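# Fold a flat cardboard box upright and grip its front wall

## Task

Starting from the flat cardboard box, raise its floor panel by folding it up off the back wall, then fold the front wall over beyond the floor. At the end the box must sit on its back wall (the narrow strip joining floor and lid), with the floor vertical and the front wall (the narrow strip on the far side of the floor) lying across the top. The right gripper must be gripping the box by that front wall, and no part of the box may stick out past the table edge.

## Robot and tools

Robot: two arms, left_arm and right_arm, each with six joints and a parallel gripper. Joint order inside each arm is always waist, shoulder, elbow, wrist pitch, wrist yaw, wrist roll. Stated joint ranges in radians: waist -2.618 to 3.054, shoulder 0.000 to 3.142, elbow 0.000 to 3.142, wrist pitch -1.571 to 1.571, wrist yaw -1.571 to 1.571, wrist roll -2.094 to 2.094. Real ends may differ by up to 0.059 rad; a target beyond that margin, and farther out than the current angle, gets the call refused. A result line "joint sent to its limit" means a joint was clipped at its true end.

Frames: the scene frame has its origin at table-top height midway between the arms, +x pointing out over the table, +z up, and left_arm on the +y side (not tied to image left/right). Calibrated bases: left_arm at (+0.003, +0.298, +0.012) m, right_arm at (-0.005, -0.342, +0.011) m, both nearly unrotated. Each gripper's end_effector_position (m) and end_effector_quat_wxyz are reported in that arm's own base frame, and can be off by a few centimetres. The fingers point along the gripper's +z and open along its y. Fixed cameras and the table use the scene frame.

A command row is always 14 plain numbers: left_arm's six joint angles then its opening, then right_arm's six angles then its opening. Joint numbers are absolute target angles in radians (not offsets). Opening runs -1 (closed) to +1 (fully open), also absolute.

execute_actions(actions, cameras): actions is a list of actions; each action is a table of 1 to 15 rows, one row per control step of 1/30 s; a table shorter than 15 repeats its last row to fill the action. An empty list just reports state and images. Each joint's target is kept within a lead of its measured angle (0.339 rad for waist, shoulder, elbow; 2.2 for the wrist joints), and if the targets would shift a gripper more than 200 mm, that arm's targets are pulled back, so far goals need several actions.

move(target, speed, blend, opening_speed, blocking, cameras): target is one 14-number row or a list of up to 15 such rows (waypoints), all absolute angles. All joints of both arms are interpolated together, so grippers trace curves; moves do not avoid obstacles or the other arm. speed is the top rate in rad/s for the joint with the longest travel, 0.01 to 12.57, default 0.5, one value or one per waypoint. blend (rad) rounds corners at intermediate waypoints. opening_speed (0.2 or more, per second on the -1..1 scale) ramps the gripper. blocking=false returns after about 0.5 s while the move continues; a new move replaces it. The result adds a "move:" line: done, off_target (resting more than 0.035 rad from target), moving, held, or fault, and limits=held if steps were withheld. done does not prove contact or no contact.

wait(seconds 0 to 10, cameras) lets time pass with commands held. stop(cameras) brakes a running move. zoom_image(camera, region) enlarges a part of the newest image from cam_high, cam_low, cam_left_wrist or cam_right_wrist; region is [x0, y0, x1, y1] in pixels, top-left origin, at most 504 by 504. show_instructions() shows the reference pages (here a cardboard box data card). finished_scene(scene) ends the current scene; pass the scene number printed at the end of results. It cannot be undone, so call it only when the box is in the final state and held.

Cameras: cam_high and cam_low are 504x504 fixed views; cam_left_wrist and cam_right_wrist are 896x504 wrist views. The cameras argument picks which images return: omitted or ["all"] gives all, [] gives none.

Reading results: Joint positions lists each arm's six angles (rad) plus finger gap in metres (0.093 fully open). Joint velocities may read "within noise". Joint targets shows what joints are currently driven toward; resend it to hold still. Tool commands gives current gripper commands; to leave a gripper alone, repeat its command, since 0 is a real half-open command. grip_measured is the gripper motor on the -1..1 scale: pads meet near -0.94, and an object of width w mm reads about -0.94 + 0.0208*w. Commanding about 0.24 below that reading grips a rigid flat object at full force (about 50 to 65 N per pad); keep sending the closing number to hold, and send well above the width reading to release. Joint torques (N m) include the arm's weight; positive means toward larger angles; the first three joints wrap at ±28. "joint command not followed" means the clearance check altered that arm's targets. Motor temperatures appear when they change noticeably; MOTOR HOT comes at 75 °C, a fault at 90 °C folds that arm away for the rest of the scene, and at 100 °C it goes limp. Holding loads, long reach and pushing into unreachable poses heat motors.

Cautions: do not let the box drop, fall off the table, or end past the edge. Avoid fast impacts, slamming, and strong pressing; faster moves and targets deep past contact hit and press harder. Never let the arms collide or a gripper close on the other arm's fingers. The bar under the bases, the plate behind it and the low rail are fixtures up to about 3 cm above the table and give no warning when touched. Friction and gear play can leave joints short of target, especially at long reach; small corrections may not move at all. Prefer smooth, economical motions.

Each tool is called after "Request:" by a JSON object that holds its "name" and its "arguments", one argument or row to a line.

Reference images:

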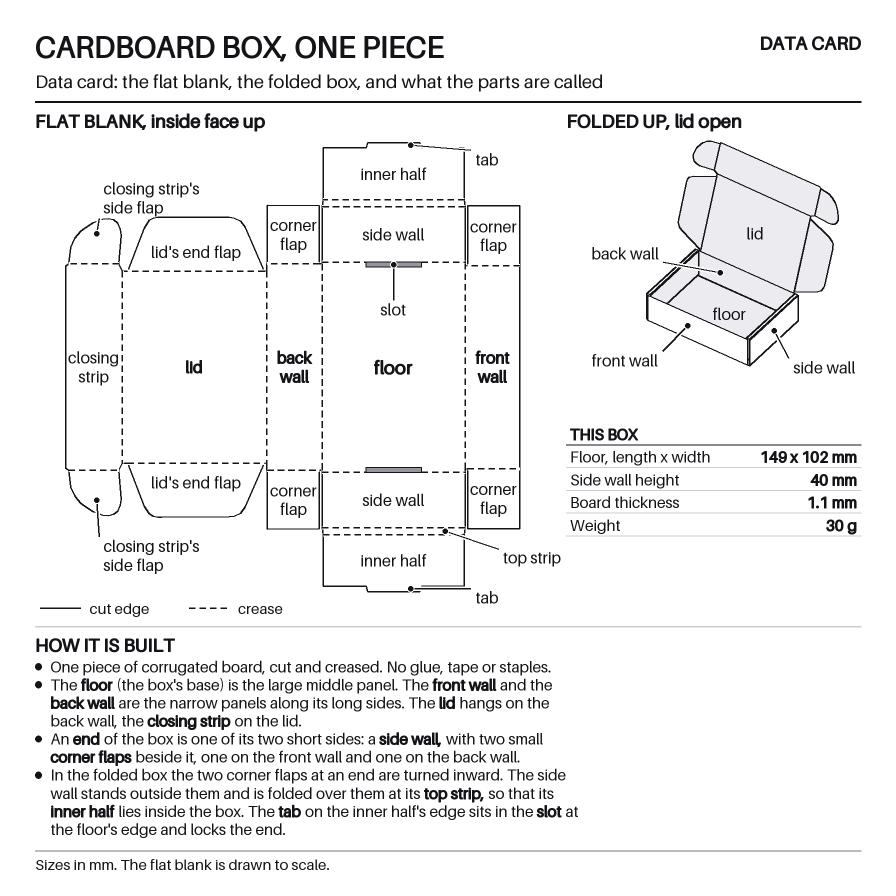

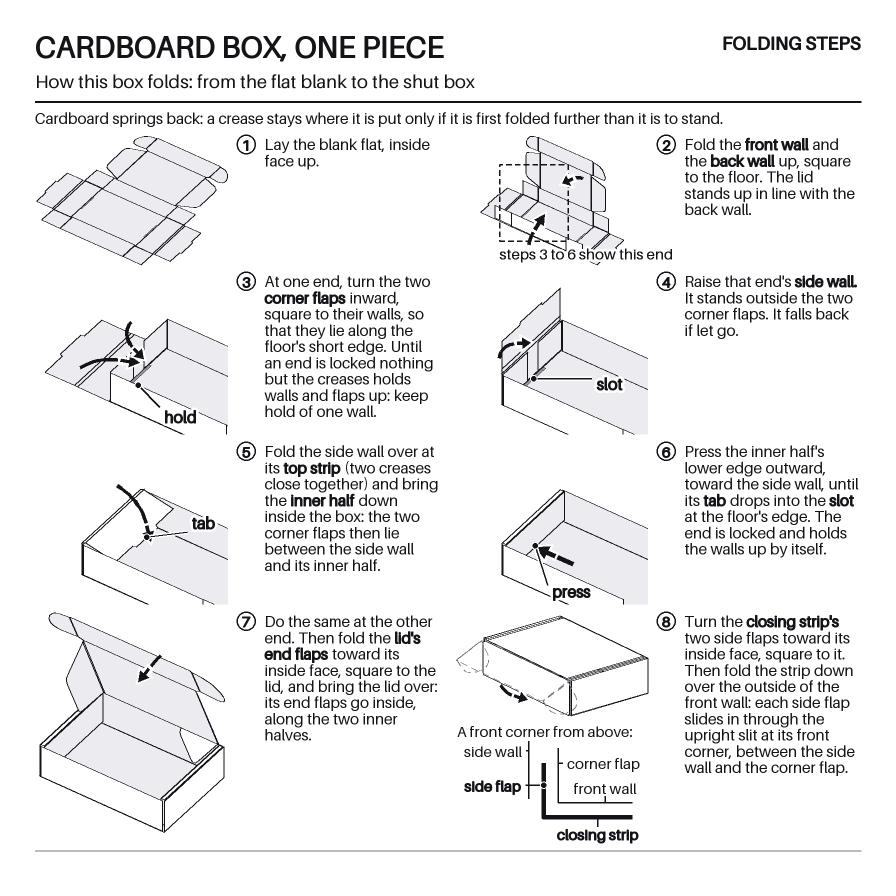

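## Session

Request:
{"name": "execute_actions", "arguments": {
  "actions": []
}}

Request:
{"name": "zoom_image", "arguments": {
  "camera": "cam_low",
  "region": [180, 190, 420, 360]
}}

Scene clock: 0.00 s.
left_arm: end_effector_position=(+0.3780, +0.0030, +0.3952) grip_measured=+1.000 end_effector_quat_wxyz=(+0.700, -0.002, +0.714, +0.005) | right_arm: end_effector_position=(+0.3778, -0.0032, +0.3955) grip_measured=+1.000 end_effector_quat_wxyz=(+0.701, +0.005, +0.713, -0.002)
Joint positions: left_arm=[0.006 1.055 1.041 -0.005 -0.004 0.005 0.093] | right_arm=[-0.006 1.055 1.041 -0.004 0.004 0.004 0.093]
Joint velocities: within noise
Joint torques (N m): no reading
Motor temperatures (°C): left_arm=[21 25 26 23 23 22 20] | right_arm=[21 32 26 23 22 22 21]
Heat: left arm: 26 °C; right arm: 32 °C.
Joint targets: left_arm=[0.006 1.057 1.049 -0.011 -0.003 0.005] | right_arm=[-0.005 1.049 1.053 -0.002 0.002 0.004]
Tool commands: left_gripper/opening=+1.0 right_gripper/opening=+1.0

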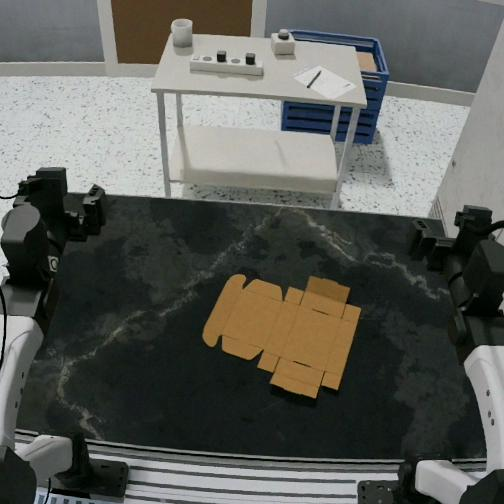

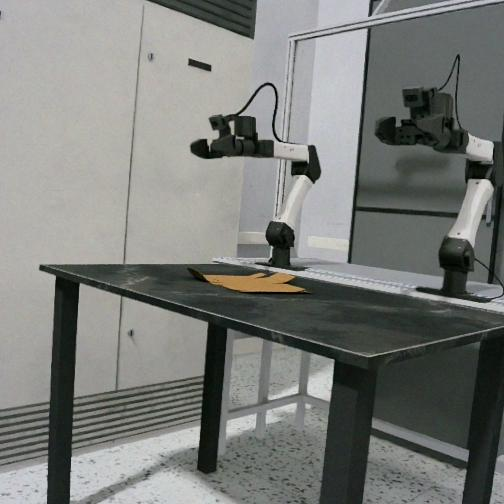

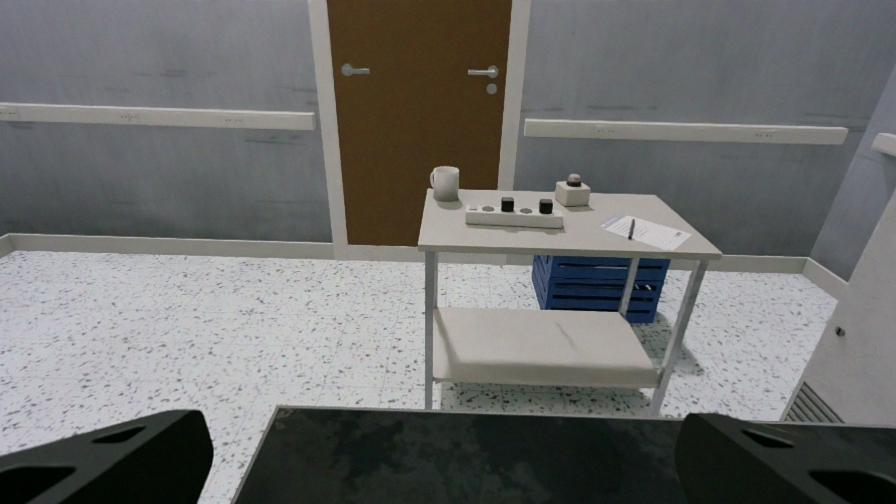

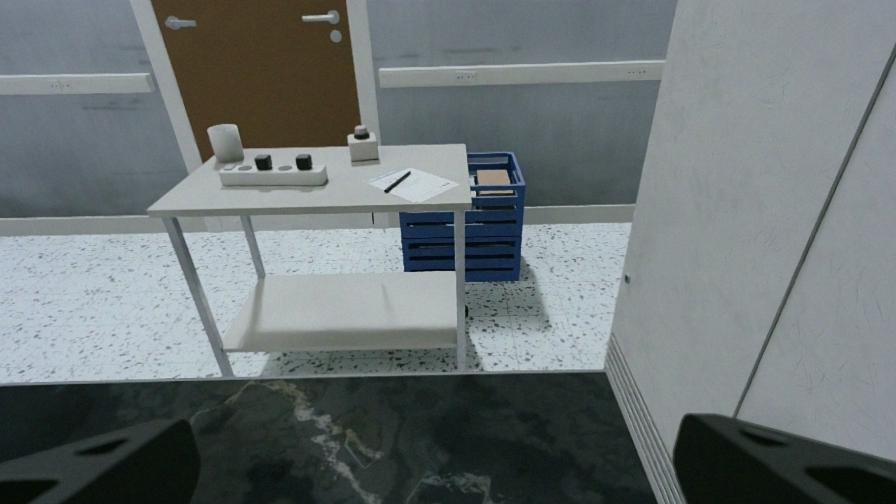

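Scaled by 2.100 (camera's finer frame: 720x720).

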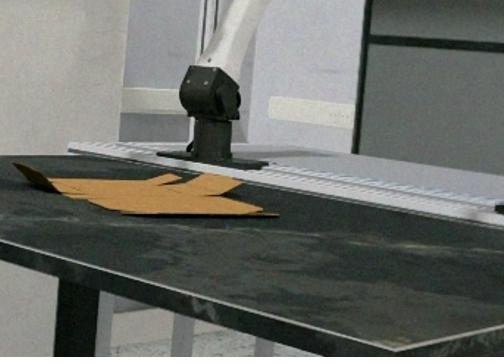

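Request:
{"name": "move", "arguments": {
  "target": [0.006,1.057,1.048,-0.012,-0.003,0.005,-1,0.15,1.05,1.05,-0.8,0.0,0.0,-0.2],
  "speed": 1.2,
  "cameras": ["cam_right_wrist"]
}}

Request:
{"name": "move", "arguments": {
  "target": [0.006,1.057,1.048,-0.012,-0.003,0.005,-1,0.15,1.3,1.05,-0.65,0.0,0.0,-0.2],
  "speed": 1.2,
  "cameras": ["cam_right_wrist"]
}}

Scene clock: 3.57 s.
left_arm: end_effector_position=(+0.3780, +0.0030, +0.3952) grip_measured=-0.981 end_effector_quat_wxyz=(+0.700, -0.005, +0.714, +0.002) | right_arm: end_effector_position=(+0.3050, +0.0430, +0.2296) grip_measured=-0.198 end_effector_quat_wxyz=(+0.385, -0.067, +0.920, +0.024)
Joint positions: left_arm=[0.006 1.055 1.041 -0.005 -0.004 -0.004 0] | right_arm=[0.142 1.055 1.041 -0.765 0.004 -0.005 0.036]
Joint torques (N m): left_arm=[-0.16 -3.1 8.2 2.11 -0.02 0.08] | right_arm=[1.29 -4.41 7.69 1.37 0.02 -0.05]
Heat: left arm: 26 °C; right arm: 32 °C.
Joint targets: left_arm=[0.006 1.057 1.048 -0.012 -0.003 -0.004] | right_arm=[0.150 1.050 1.050 -0.801 0.000 -0.009]
move: done

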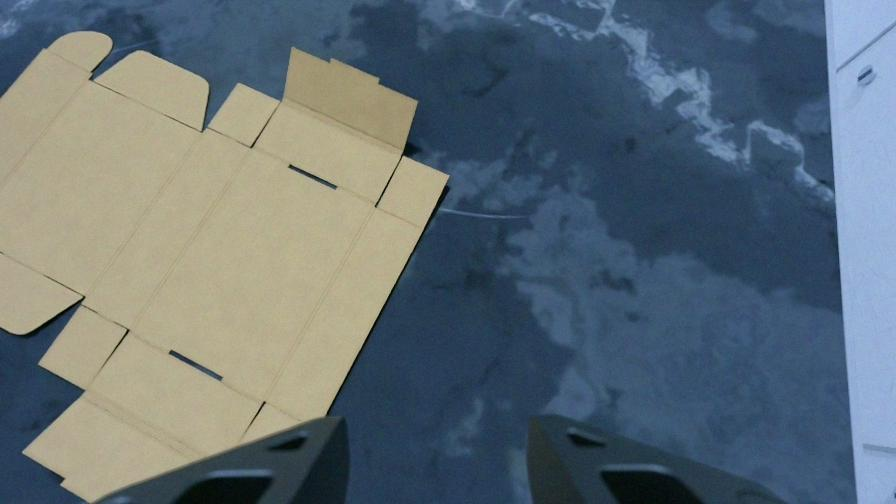

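Scene clock: 4.63 s.
left_arm: end_effector_position=(+0.3780, +0.0030, +0.3952) grip_measured=-0.981 end_effector_quat_wxyz=(+0.700, -0.005, +0.714, +0.002) | right_arm: end_effector_position=(+0.3417, +0.0482, +0.1706) grip_measured=-0.198 end_effector_quat_wxyz=(+0.316, -0.069, +0.946, +0.020)
Joint positions: left_arm=[0.006 1.055 1.041 -0.005 -0.004 -0.004 0] | right_arm=[0.142 1.292 1.041 -0.676 0.004 -0.005 0.036]
Joint torques (N m): left_arm=[-0.12 -3.18 8.17 2.11 -0.01 0.18] | right_arm=[1.26 -5.72 7.66 1.87 0.03 0.03]
Heat: left arm: 27 °C; right arm: 32 °C.
Joint targets: left_arm=[0.006 1.057 1.048 -0.012 -0.003 0.005] | right_arm=[0.150 1.300 1.050 -0.649 0.000 0.000]
move: done

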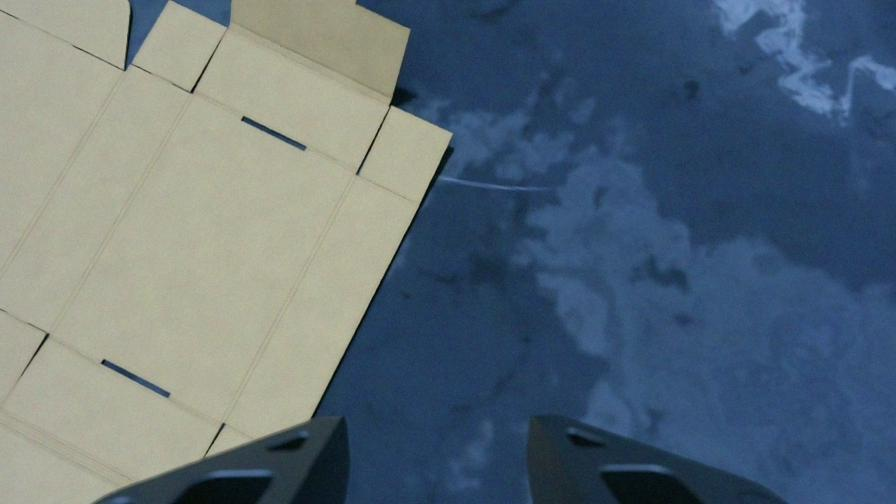

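Request:
{"name": "move", "arguments": {
  "target": [
    [-0.55,1.9,1.75,-0.95,0,0,-1,-0.14,1.90,1.40,-0.90,-0.654,0.195,-0.3],
    [-0.669,2.28,1.883,-0.65,0,0,-1,-0.14,2.0,1.33,-0.76,-0.654,0.195,-0.3],
    [-0.669,2.47,1.87,-0.44,0,0,-1,-0.14,2.10,1.287,-0.64,-0.654,0.195,-0.3]
  ],
  "speed": [1.0,0.6,0.25]
}}

Request:
{"name": "zoom_image", "arguments": {
  "camera": "cam_low",
  "region": [140, 190, 340, 320]
}}

Scene clock: 13.13 s.
left_arm: end_effector_position=(+0.4502, -0.3699, -0.0061) grip_measured=-0.981 end_effector_quat_wxyz=(+0.249, +0.326, +0.907, -0.092) | right_arm: end_effector_position=(+0.4025, +0.0423, +0.0182) grip_measured=-0.298 end_effector_quat_wxyz=(+0.058, +0.142, +0.936, +0.317)
Joint positions: left_arm=[-0.686 2.433 1.856 -0.456 0.007 0.002 0] | right_arm=[-0.148 2.053 1.307 -0.685 -0.643 0.199 0.031]
Joint torques (N m): left_arm=[0.17 -10.73 8.02 1.52 0.02 0.11] | right_arm=[1.14 -8.24 4.03 1.05 -0.43 0.02]
Heat: left arm: 28 °C; right arm: 33 °C.
Joint targets: left_arm=[-0.681 2.469 1.870 -0.440 0.008 0.006] | right_arm=[-0.141 2.101 1.287 -0.641 -0.654 0.205]
move: off_target (left_arm, right_arm); left_arm: the shoulder is farthest, 0.037 rad from its target; right_arm: the shoulder is farthest, 0.047 rad from its target

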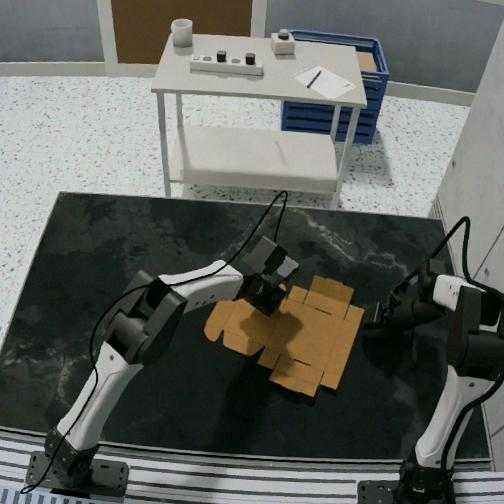

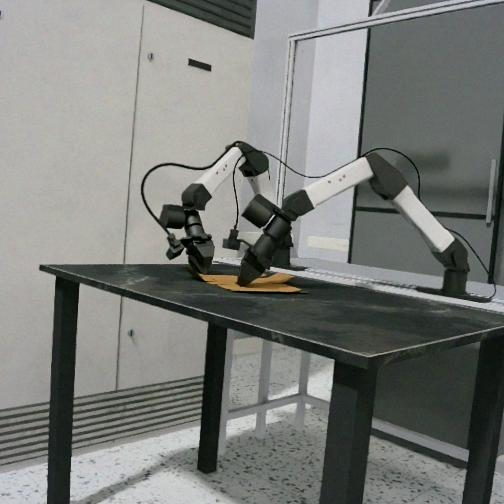

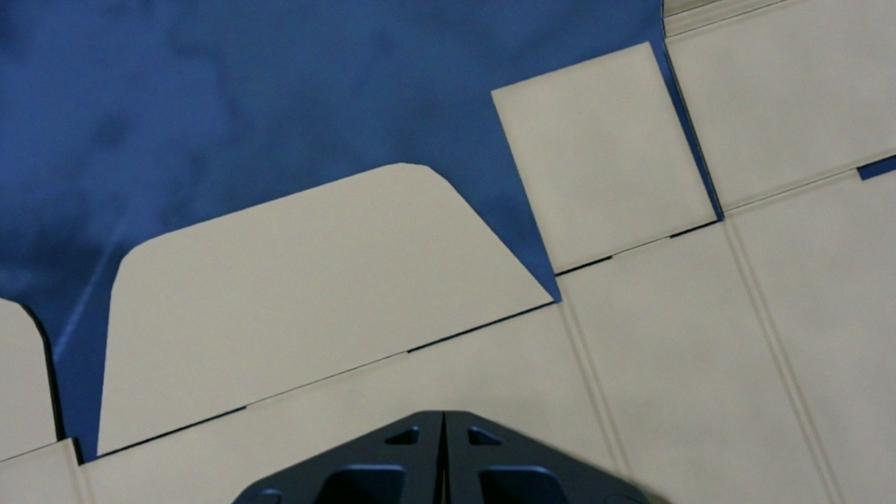

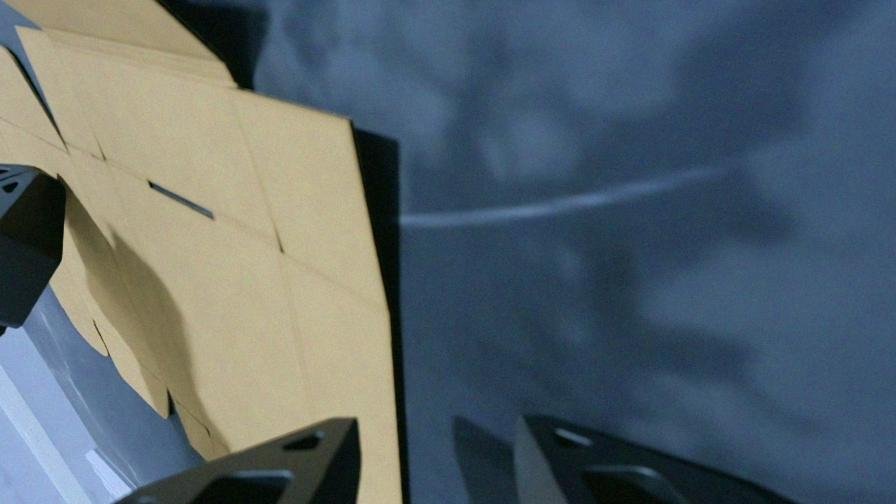

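Scaled by 2.520 (camera's finer frame: 720x720).

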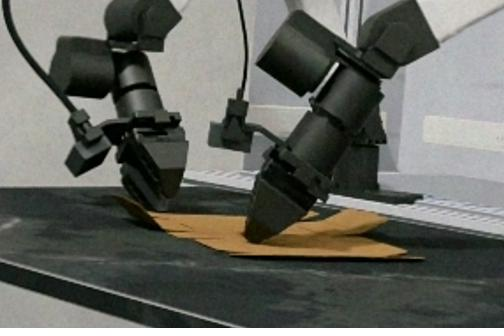

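Request:
{"name": "move", "arguments": {
  "target": [-0.681,2.475,1.87,-0.43,0,0,-1,-0.005,2.13,1.30,-0.56,-0.635,0.34,-0.3],
  "speed": 0.12,
  "cameras": ["cam_low","cam_right_wrist"]
}}

Request:
{"name": "zoom_image", "arguments": {
  "camera": "cam_low",
  "region": [140, 210, 300, 310]
}}

Scene clock: 15.63 s.
left_arm: end_effector_position=(+0.4559, -0.3686, -0.0062) grip_measured=-0.981 end_effector_quat_wxyz=(+0.258, +0.323, +0.906, -0.089) | right_arm: end_effector_position=(+0.4257, +0.0732, +0.0191) grip_measured=-0.299 end_effector_quat_wxyz=(+0.080, +0.144, +0.933, +0.319)
Joint positions: left_arm=[-0.681 2.437 1.856 -0.436 -0.004 0.005 0] | right_arm=[-0.06 2.07 1.322 -0.564 -0.626 0.329 0.031]
Joint torques (N m): left_arm=[0.18 -10.63 8.1 1.45 -0.04 0.07] | right_arm=[5.82 -7.34 4.08 0.85 -0.38 0.05]
Heat: left arm: 28 °C; right arm: 33 °C.
Joint targets: left_arm=[-0.676 2.475 1.870 -0.429 -0.009 0.003] | right_arm=[-0.004 2.131 1.301 -0.559 -0.635 0.340]
move: off_target (left_arm, right_arm); left_arm: the shoulder is farthest, 0.038 rad from its target; right_arm: the shoulder is farthest, 0.060 rad from its target

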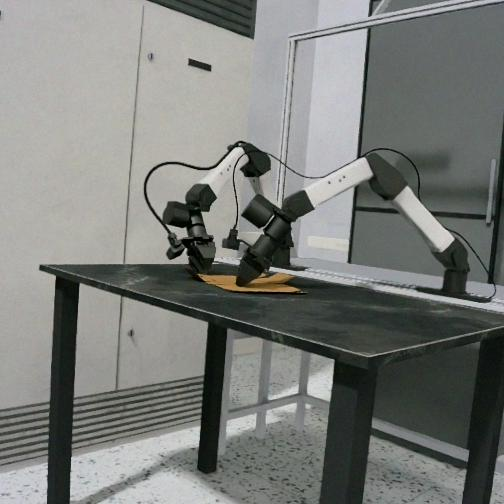

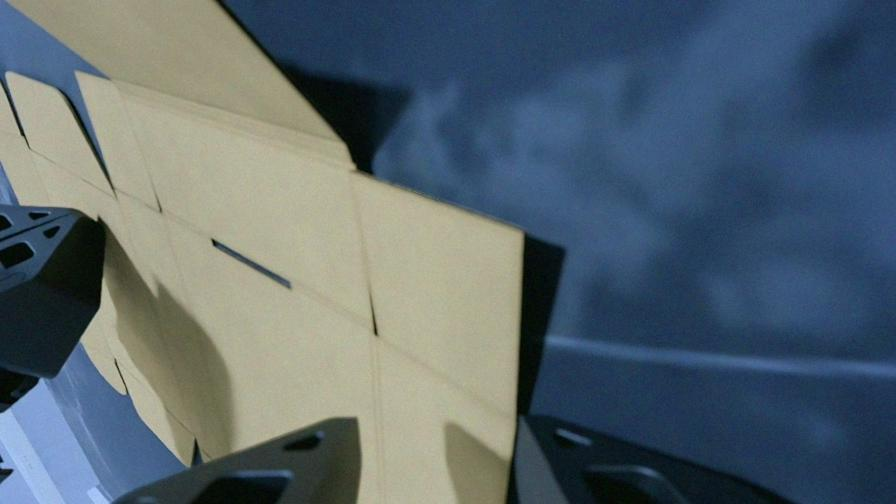

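Scaled by 3.150 (camera's finer frame: 720x720).

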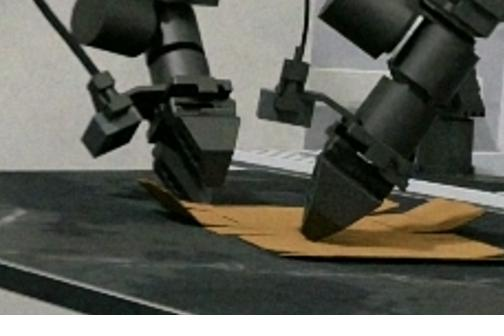

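Request:
{"name": "move", "arguments": {
  "target": [-0.681,2.475,1.87,-0.43,0,0,-1,-0.02,2.19,1.295,-0.52,-0.63,0.34,-1],
  "speed": 0.025,
  "opening_speed": 0.33,
  "cameras": ["cam_right_wrist"]
}}

Request:
{"name": "move", "arguments": {
  "target": [-0.681,2.475,1.87,-0.43,0,0,-1,-0.05,1.98,1.31,-0.66,-0.63,0.34,-1],
  "speed": 0.15
}}

Request:
{"name": "zoom_image", "arguments": {
  "camera": "cam_low",
  "region": [140, 210, 340, 330]
}}

Scene clock: 19.93 s.
left_arm: end_effector_position=(+0.4605, -0.3633, -0.0060) grip_measured=-0.981 end_effector_quat_wxyz=(+0.260, +0.318, +0.908, -0.086) | right_arm: end_effector_position=(+0.4245, +0.0682, +0.0094) grip_measured=-0.974 end_effector_quat_wxyz=(+0.071, +0.155, +0.933, +0.318)
Joint positions: left_arm=[-0.67 2.437 1.856 -0.435 -0.009 0.005 0] | right_arm=[-0.072 2.095 1.322 -0.563 -0.626 0.332 0]
Joint torques (N m): left_arm=[-0.29 -10.74 7.99 1.44 0.09 0] | right_arm=[5.35 -4 3.54 1.22 -0.36 0.03]
Heat: left arm: 29 °C; right arm: 33 °C.
Joint targets: left_arm=[-0.672 2.475 1.870 -0.430 0.000 0.000] | right_arm=[-0.021 2.189 1.295 -0.521 -0.630 0.340]
move: off_target (left_arm, right_arm); left_arm: the shoulder is farthest, 0.038 rad from its target; right_arm: the shoulder is farthest, 0.095 rad from its target

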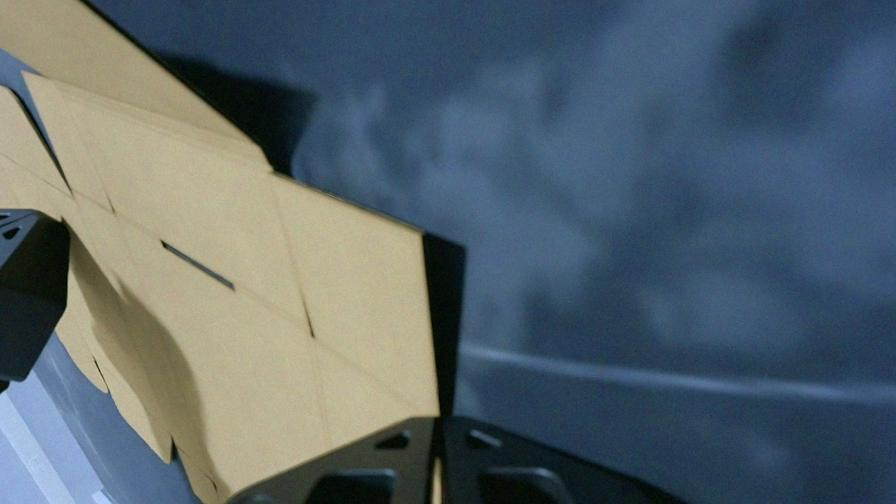

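Scene clock: 21.77 s.
left_arm: end_effector_position=(+0.4605, -0.3630, -0.0069) grip_measured=-0.981 end_effector_quat_wxyz=(+0.260, +0.317, +0.908, -0.085) | right_arm: end_effector_position=(+0.4170, +0.0723, +0.0333) grip_measured=-0.975 end_effector_quat_wxyz=(+0.072, +0.150, +0.934, +0.318)
Joint positions: left_arm=[-0.67 2.439 1.856 -0.435 -0.01 0.005 0] | right_arm=[-0.063 2.026 1.322 -0.627 -0.625 0.332 0]
Joint torques (N m): left_arm=[-1.07 -10.73 8.05 1.42 0.1 0.03] | right_arm=[1.87 -17.7 4.89 0.39 -0.35 0.03]
Heat: left arm: 29 °C; right arm: 34 °C.
Joint targets: left_arm=[-0.681 2.476 1.870 -0.430 0.001 0.000] | right_arm=[-0.049 1.980 1.310 -0.658 -0.630 0.339]
move: off_target (left_arm, right_arm); left_arm: the shoulder is farthest, 0.036 rad from its target; right_arm: the shoulder is farthest, 0.046 rad from its target

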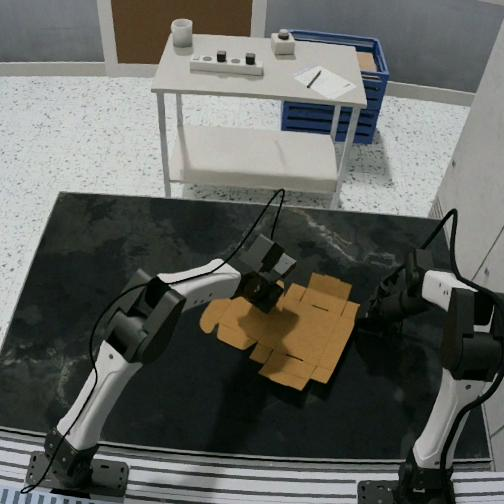

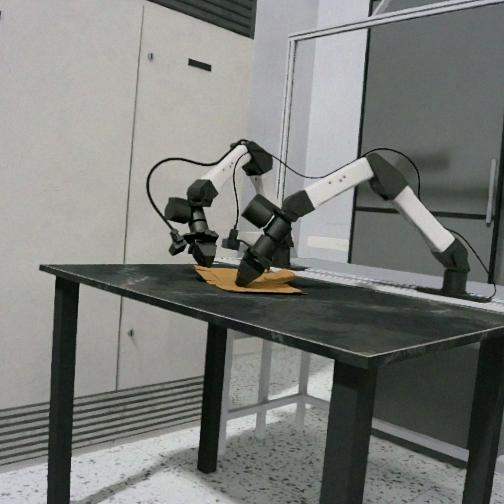

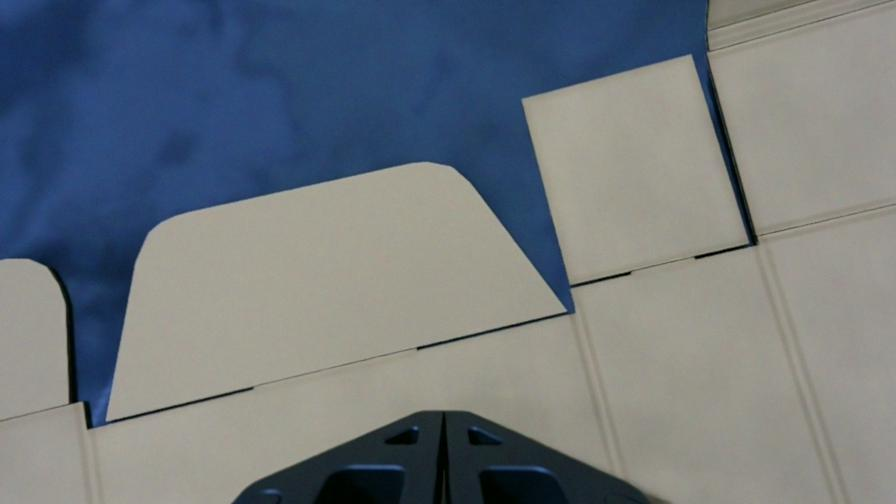

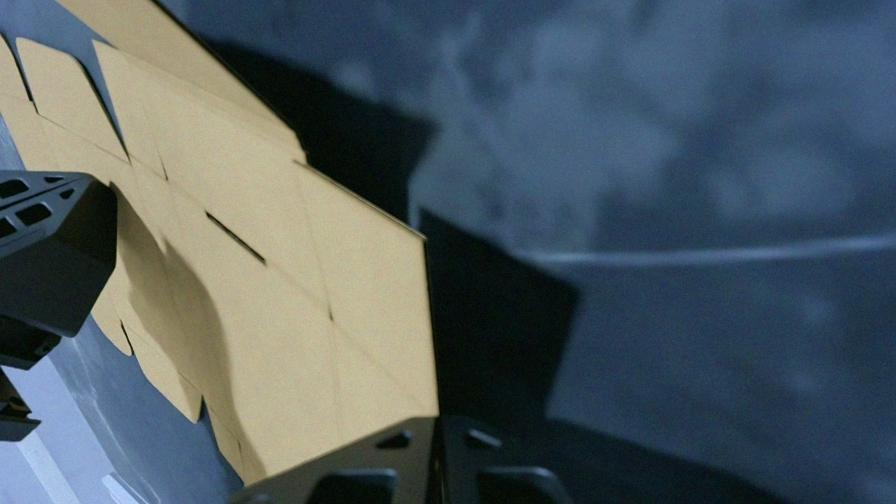

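Scaled by 2.520 (camera's finer frame: 720x720).

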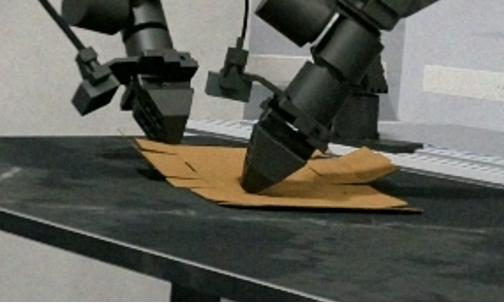

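Request:
{"name": "move", "arguments": {
  "target": [
    [-0.67,2.25,1.87,-0.68,0,0,-1,-0.05,1.98,1.31,-0.66,-0.63,0.34,-1],
    [-0.565,1.95,1.533,-1.1,0,0,-1,0.18,2.24,1.70,-0.88,-0.652,0.22,-1],
    [-0.565,2.198,1.533,-0.83,0,0,-1,0.18,2.24,1.70,-0.88,-0.652,0.22,-1]
  ],
  "speed": [0.3,0.15,0.3]
}}

Request:
{"name": "zoom_image", "arguments": {
  "camera": "cam_low",
  "region": [160, 190, 360, 330]
}}

Scene clock: 30.07 s.
left_arm: end_effector_position=(+0.3486, -0.2311, -0.0079) grip_measured=-0.981 end_effector_quat_wxyz=(+0.028, +0.291, +0.956, -0.006) | right_arm: end_effector_position=(+0.4325, +0.1743, +0.0433) grip_measured=-0.975 end_effector_quat_wxyz=(+0.021, +0.003, +0.948, +0.317)
Joint positions: left_arm=[-0.588 2.18 1.549 -0.883 -0.006 0.004 0] | right_arm=[0.17 2.211 1.67 -0.853 -0.626 0.234 0]
Joint torques (N m): left_arm=[0.54 -9.73 4.71 0.95 0.08 0.03] | right_arm=[1.5 -12.29 8.36 0.32 -0.55 -0.16]
Motor temperatures (°C): left_arm=[21 30 30 26 23 22 21] | right_arm=[22 37 29 24 22 22 22]
Heat: left arm: 30 °C; right arm: 37 °C.
Joint targets: left_arm=[-0.579 2.197 1.534 -0.829 0.003 -0.002] | right_arm=[0.180 2.240 1.700 -0.880 -0.651 0.221]
move: off_target (left_arm); left_arm: the wrist pitch is farthest, 0.053 rad from its target

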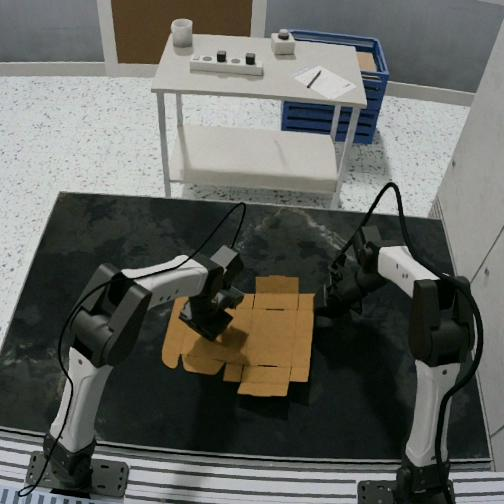

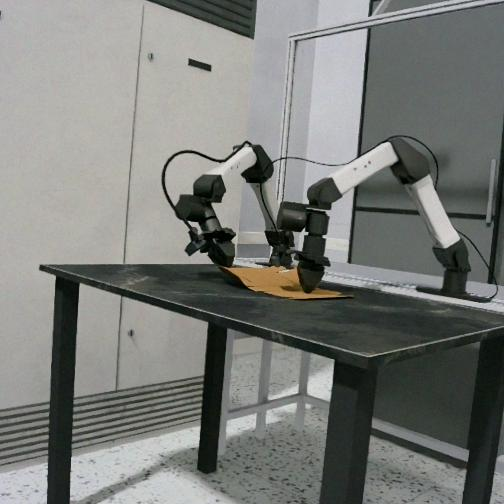

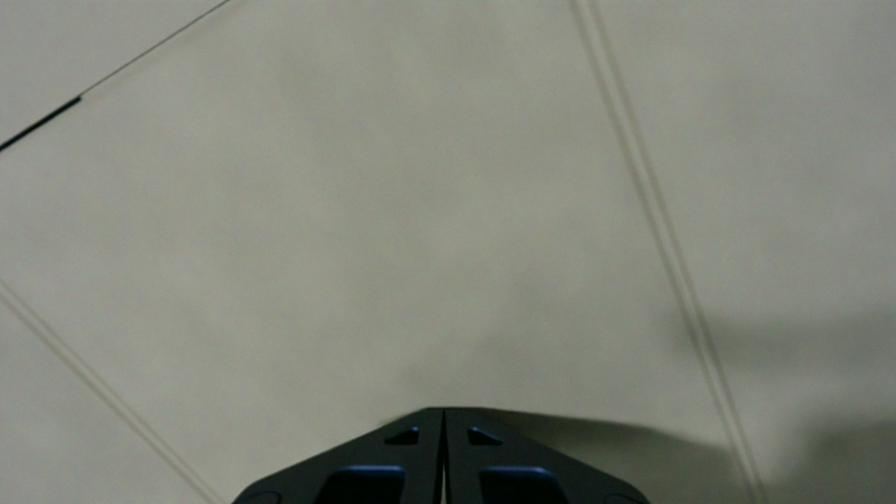

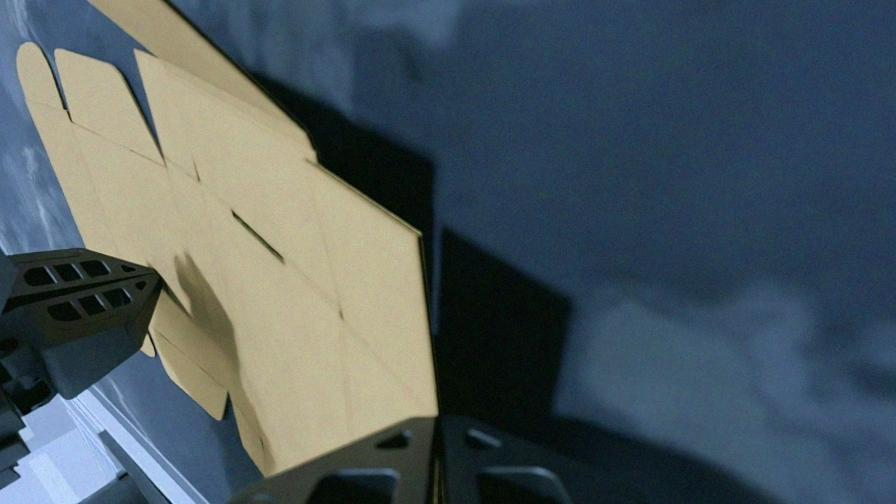

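Scaled by 2.520 (camera's finer frame: 720x720).

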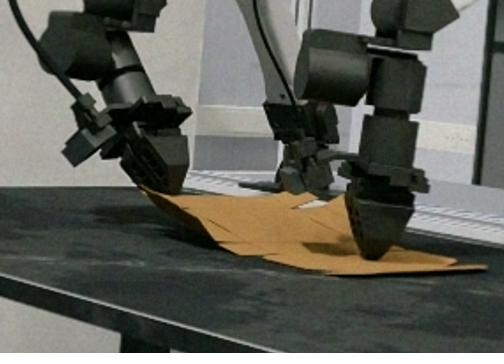

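Request:
{"name": "move", "arguments": {
  "target": [
    [-0.58,2.2,1.534,-0.82,0,0,-1,0.32,2.27,2.05,-1.15,-0.543,0.365,-1],
    [-0.58,2.2,1.534,-0.82,0,0,-1,0.47,2.40,2.371,-1.34,-0.435,0.508,-1]
  ],
  "speed": 0.17
}}

Request:
{"name": "zoom_image", "arguments": {
  "camera": "cam_low",
  "region": [160, 190, 360, 330]
}}

Scene clock: 35.57 s.
left_arm: end_effector_position=(+0.3527, -0.2255, -0.0079) grip_measured=-0.981 end_effector_quat_wxyz=(+0.030, +0.284, +0.958, -0.004) | right_arm: end_effector_position=(+0.4345, +0.2871, +0.1456) grip_measured=-0.977 end_effector_quat_wxyz=(+0.028, -0.007, +0.966, +0.258)
Joint positions: left_arm=[-0.572 2.18 1.549 -0.881 -0.009 0.005 0] | right_arm=[0.445 2.352 2.357 -1.284 -0.444 0.497 0]
Joint torques (N m): left_arm=[0.32 -9.65 4.72 1.01 0.07 0.03] | right_arm=[2.91 -11.95 7.31 0.24 -0.09 0.06]
Heat: left arm: 30 °C; right arm: 38 °C.
Joint targets: left_arm=[-0.567 2.200 1.534 -0.821 -0.003 0.002] | right_arm=[0.470 2.400 2.371 -1.341 -0.436 0.508]
move: off_target (left_arm, right_arm); left_arm: the wrist pitch is farthest, 0.061 rad from its target; right_arm: the wrist pitch is farthest, 0.056 rad from its target

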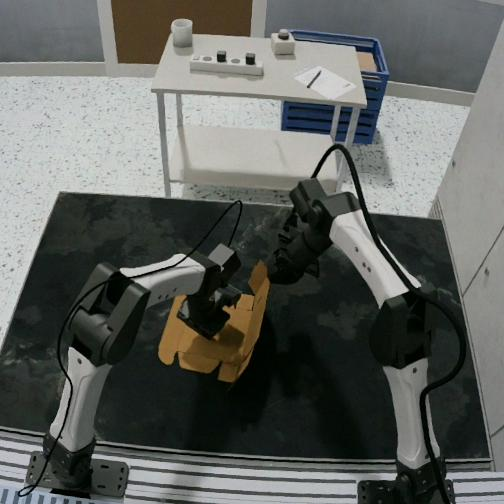

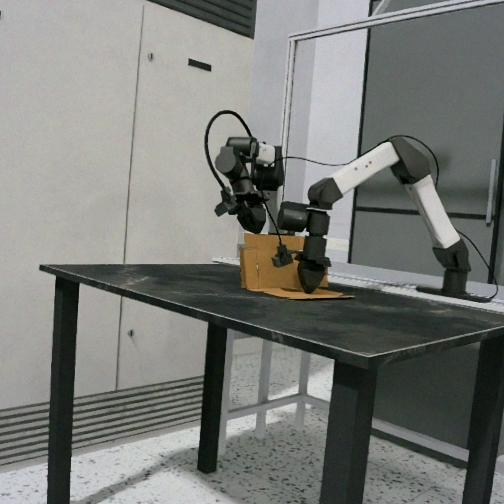

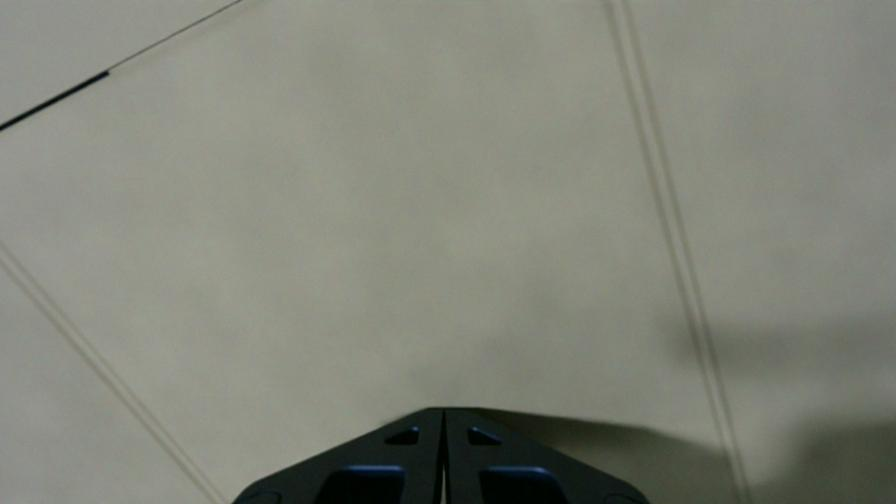

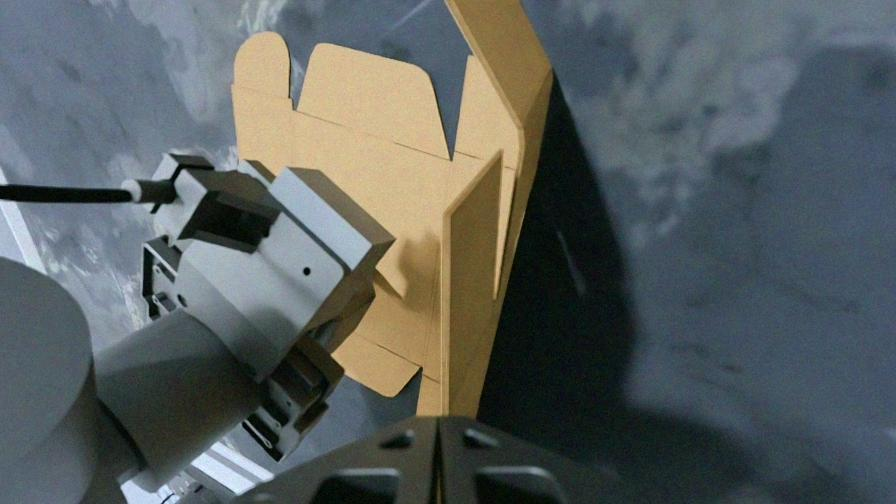

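Scaled by 2.520 (camera's finer frame: 720x720).

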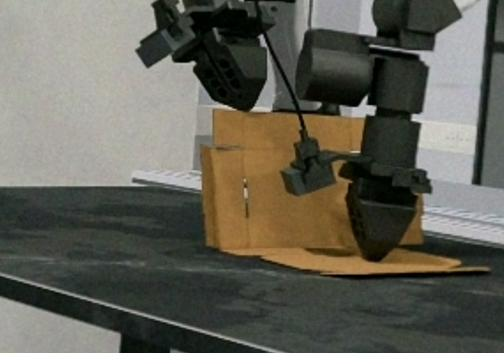

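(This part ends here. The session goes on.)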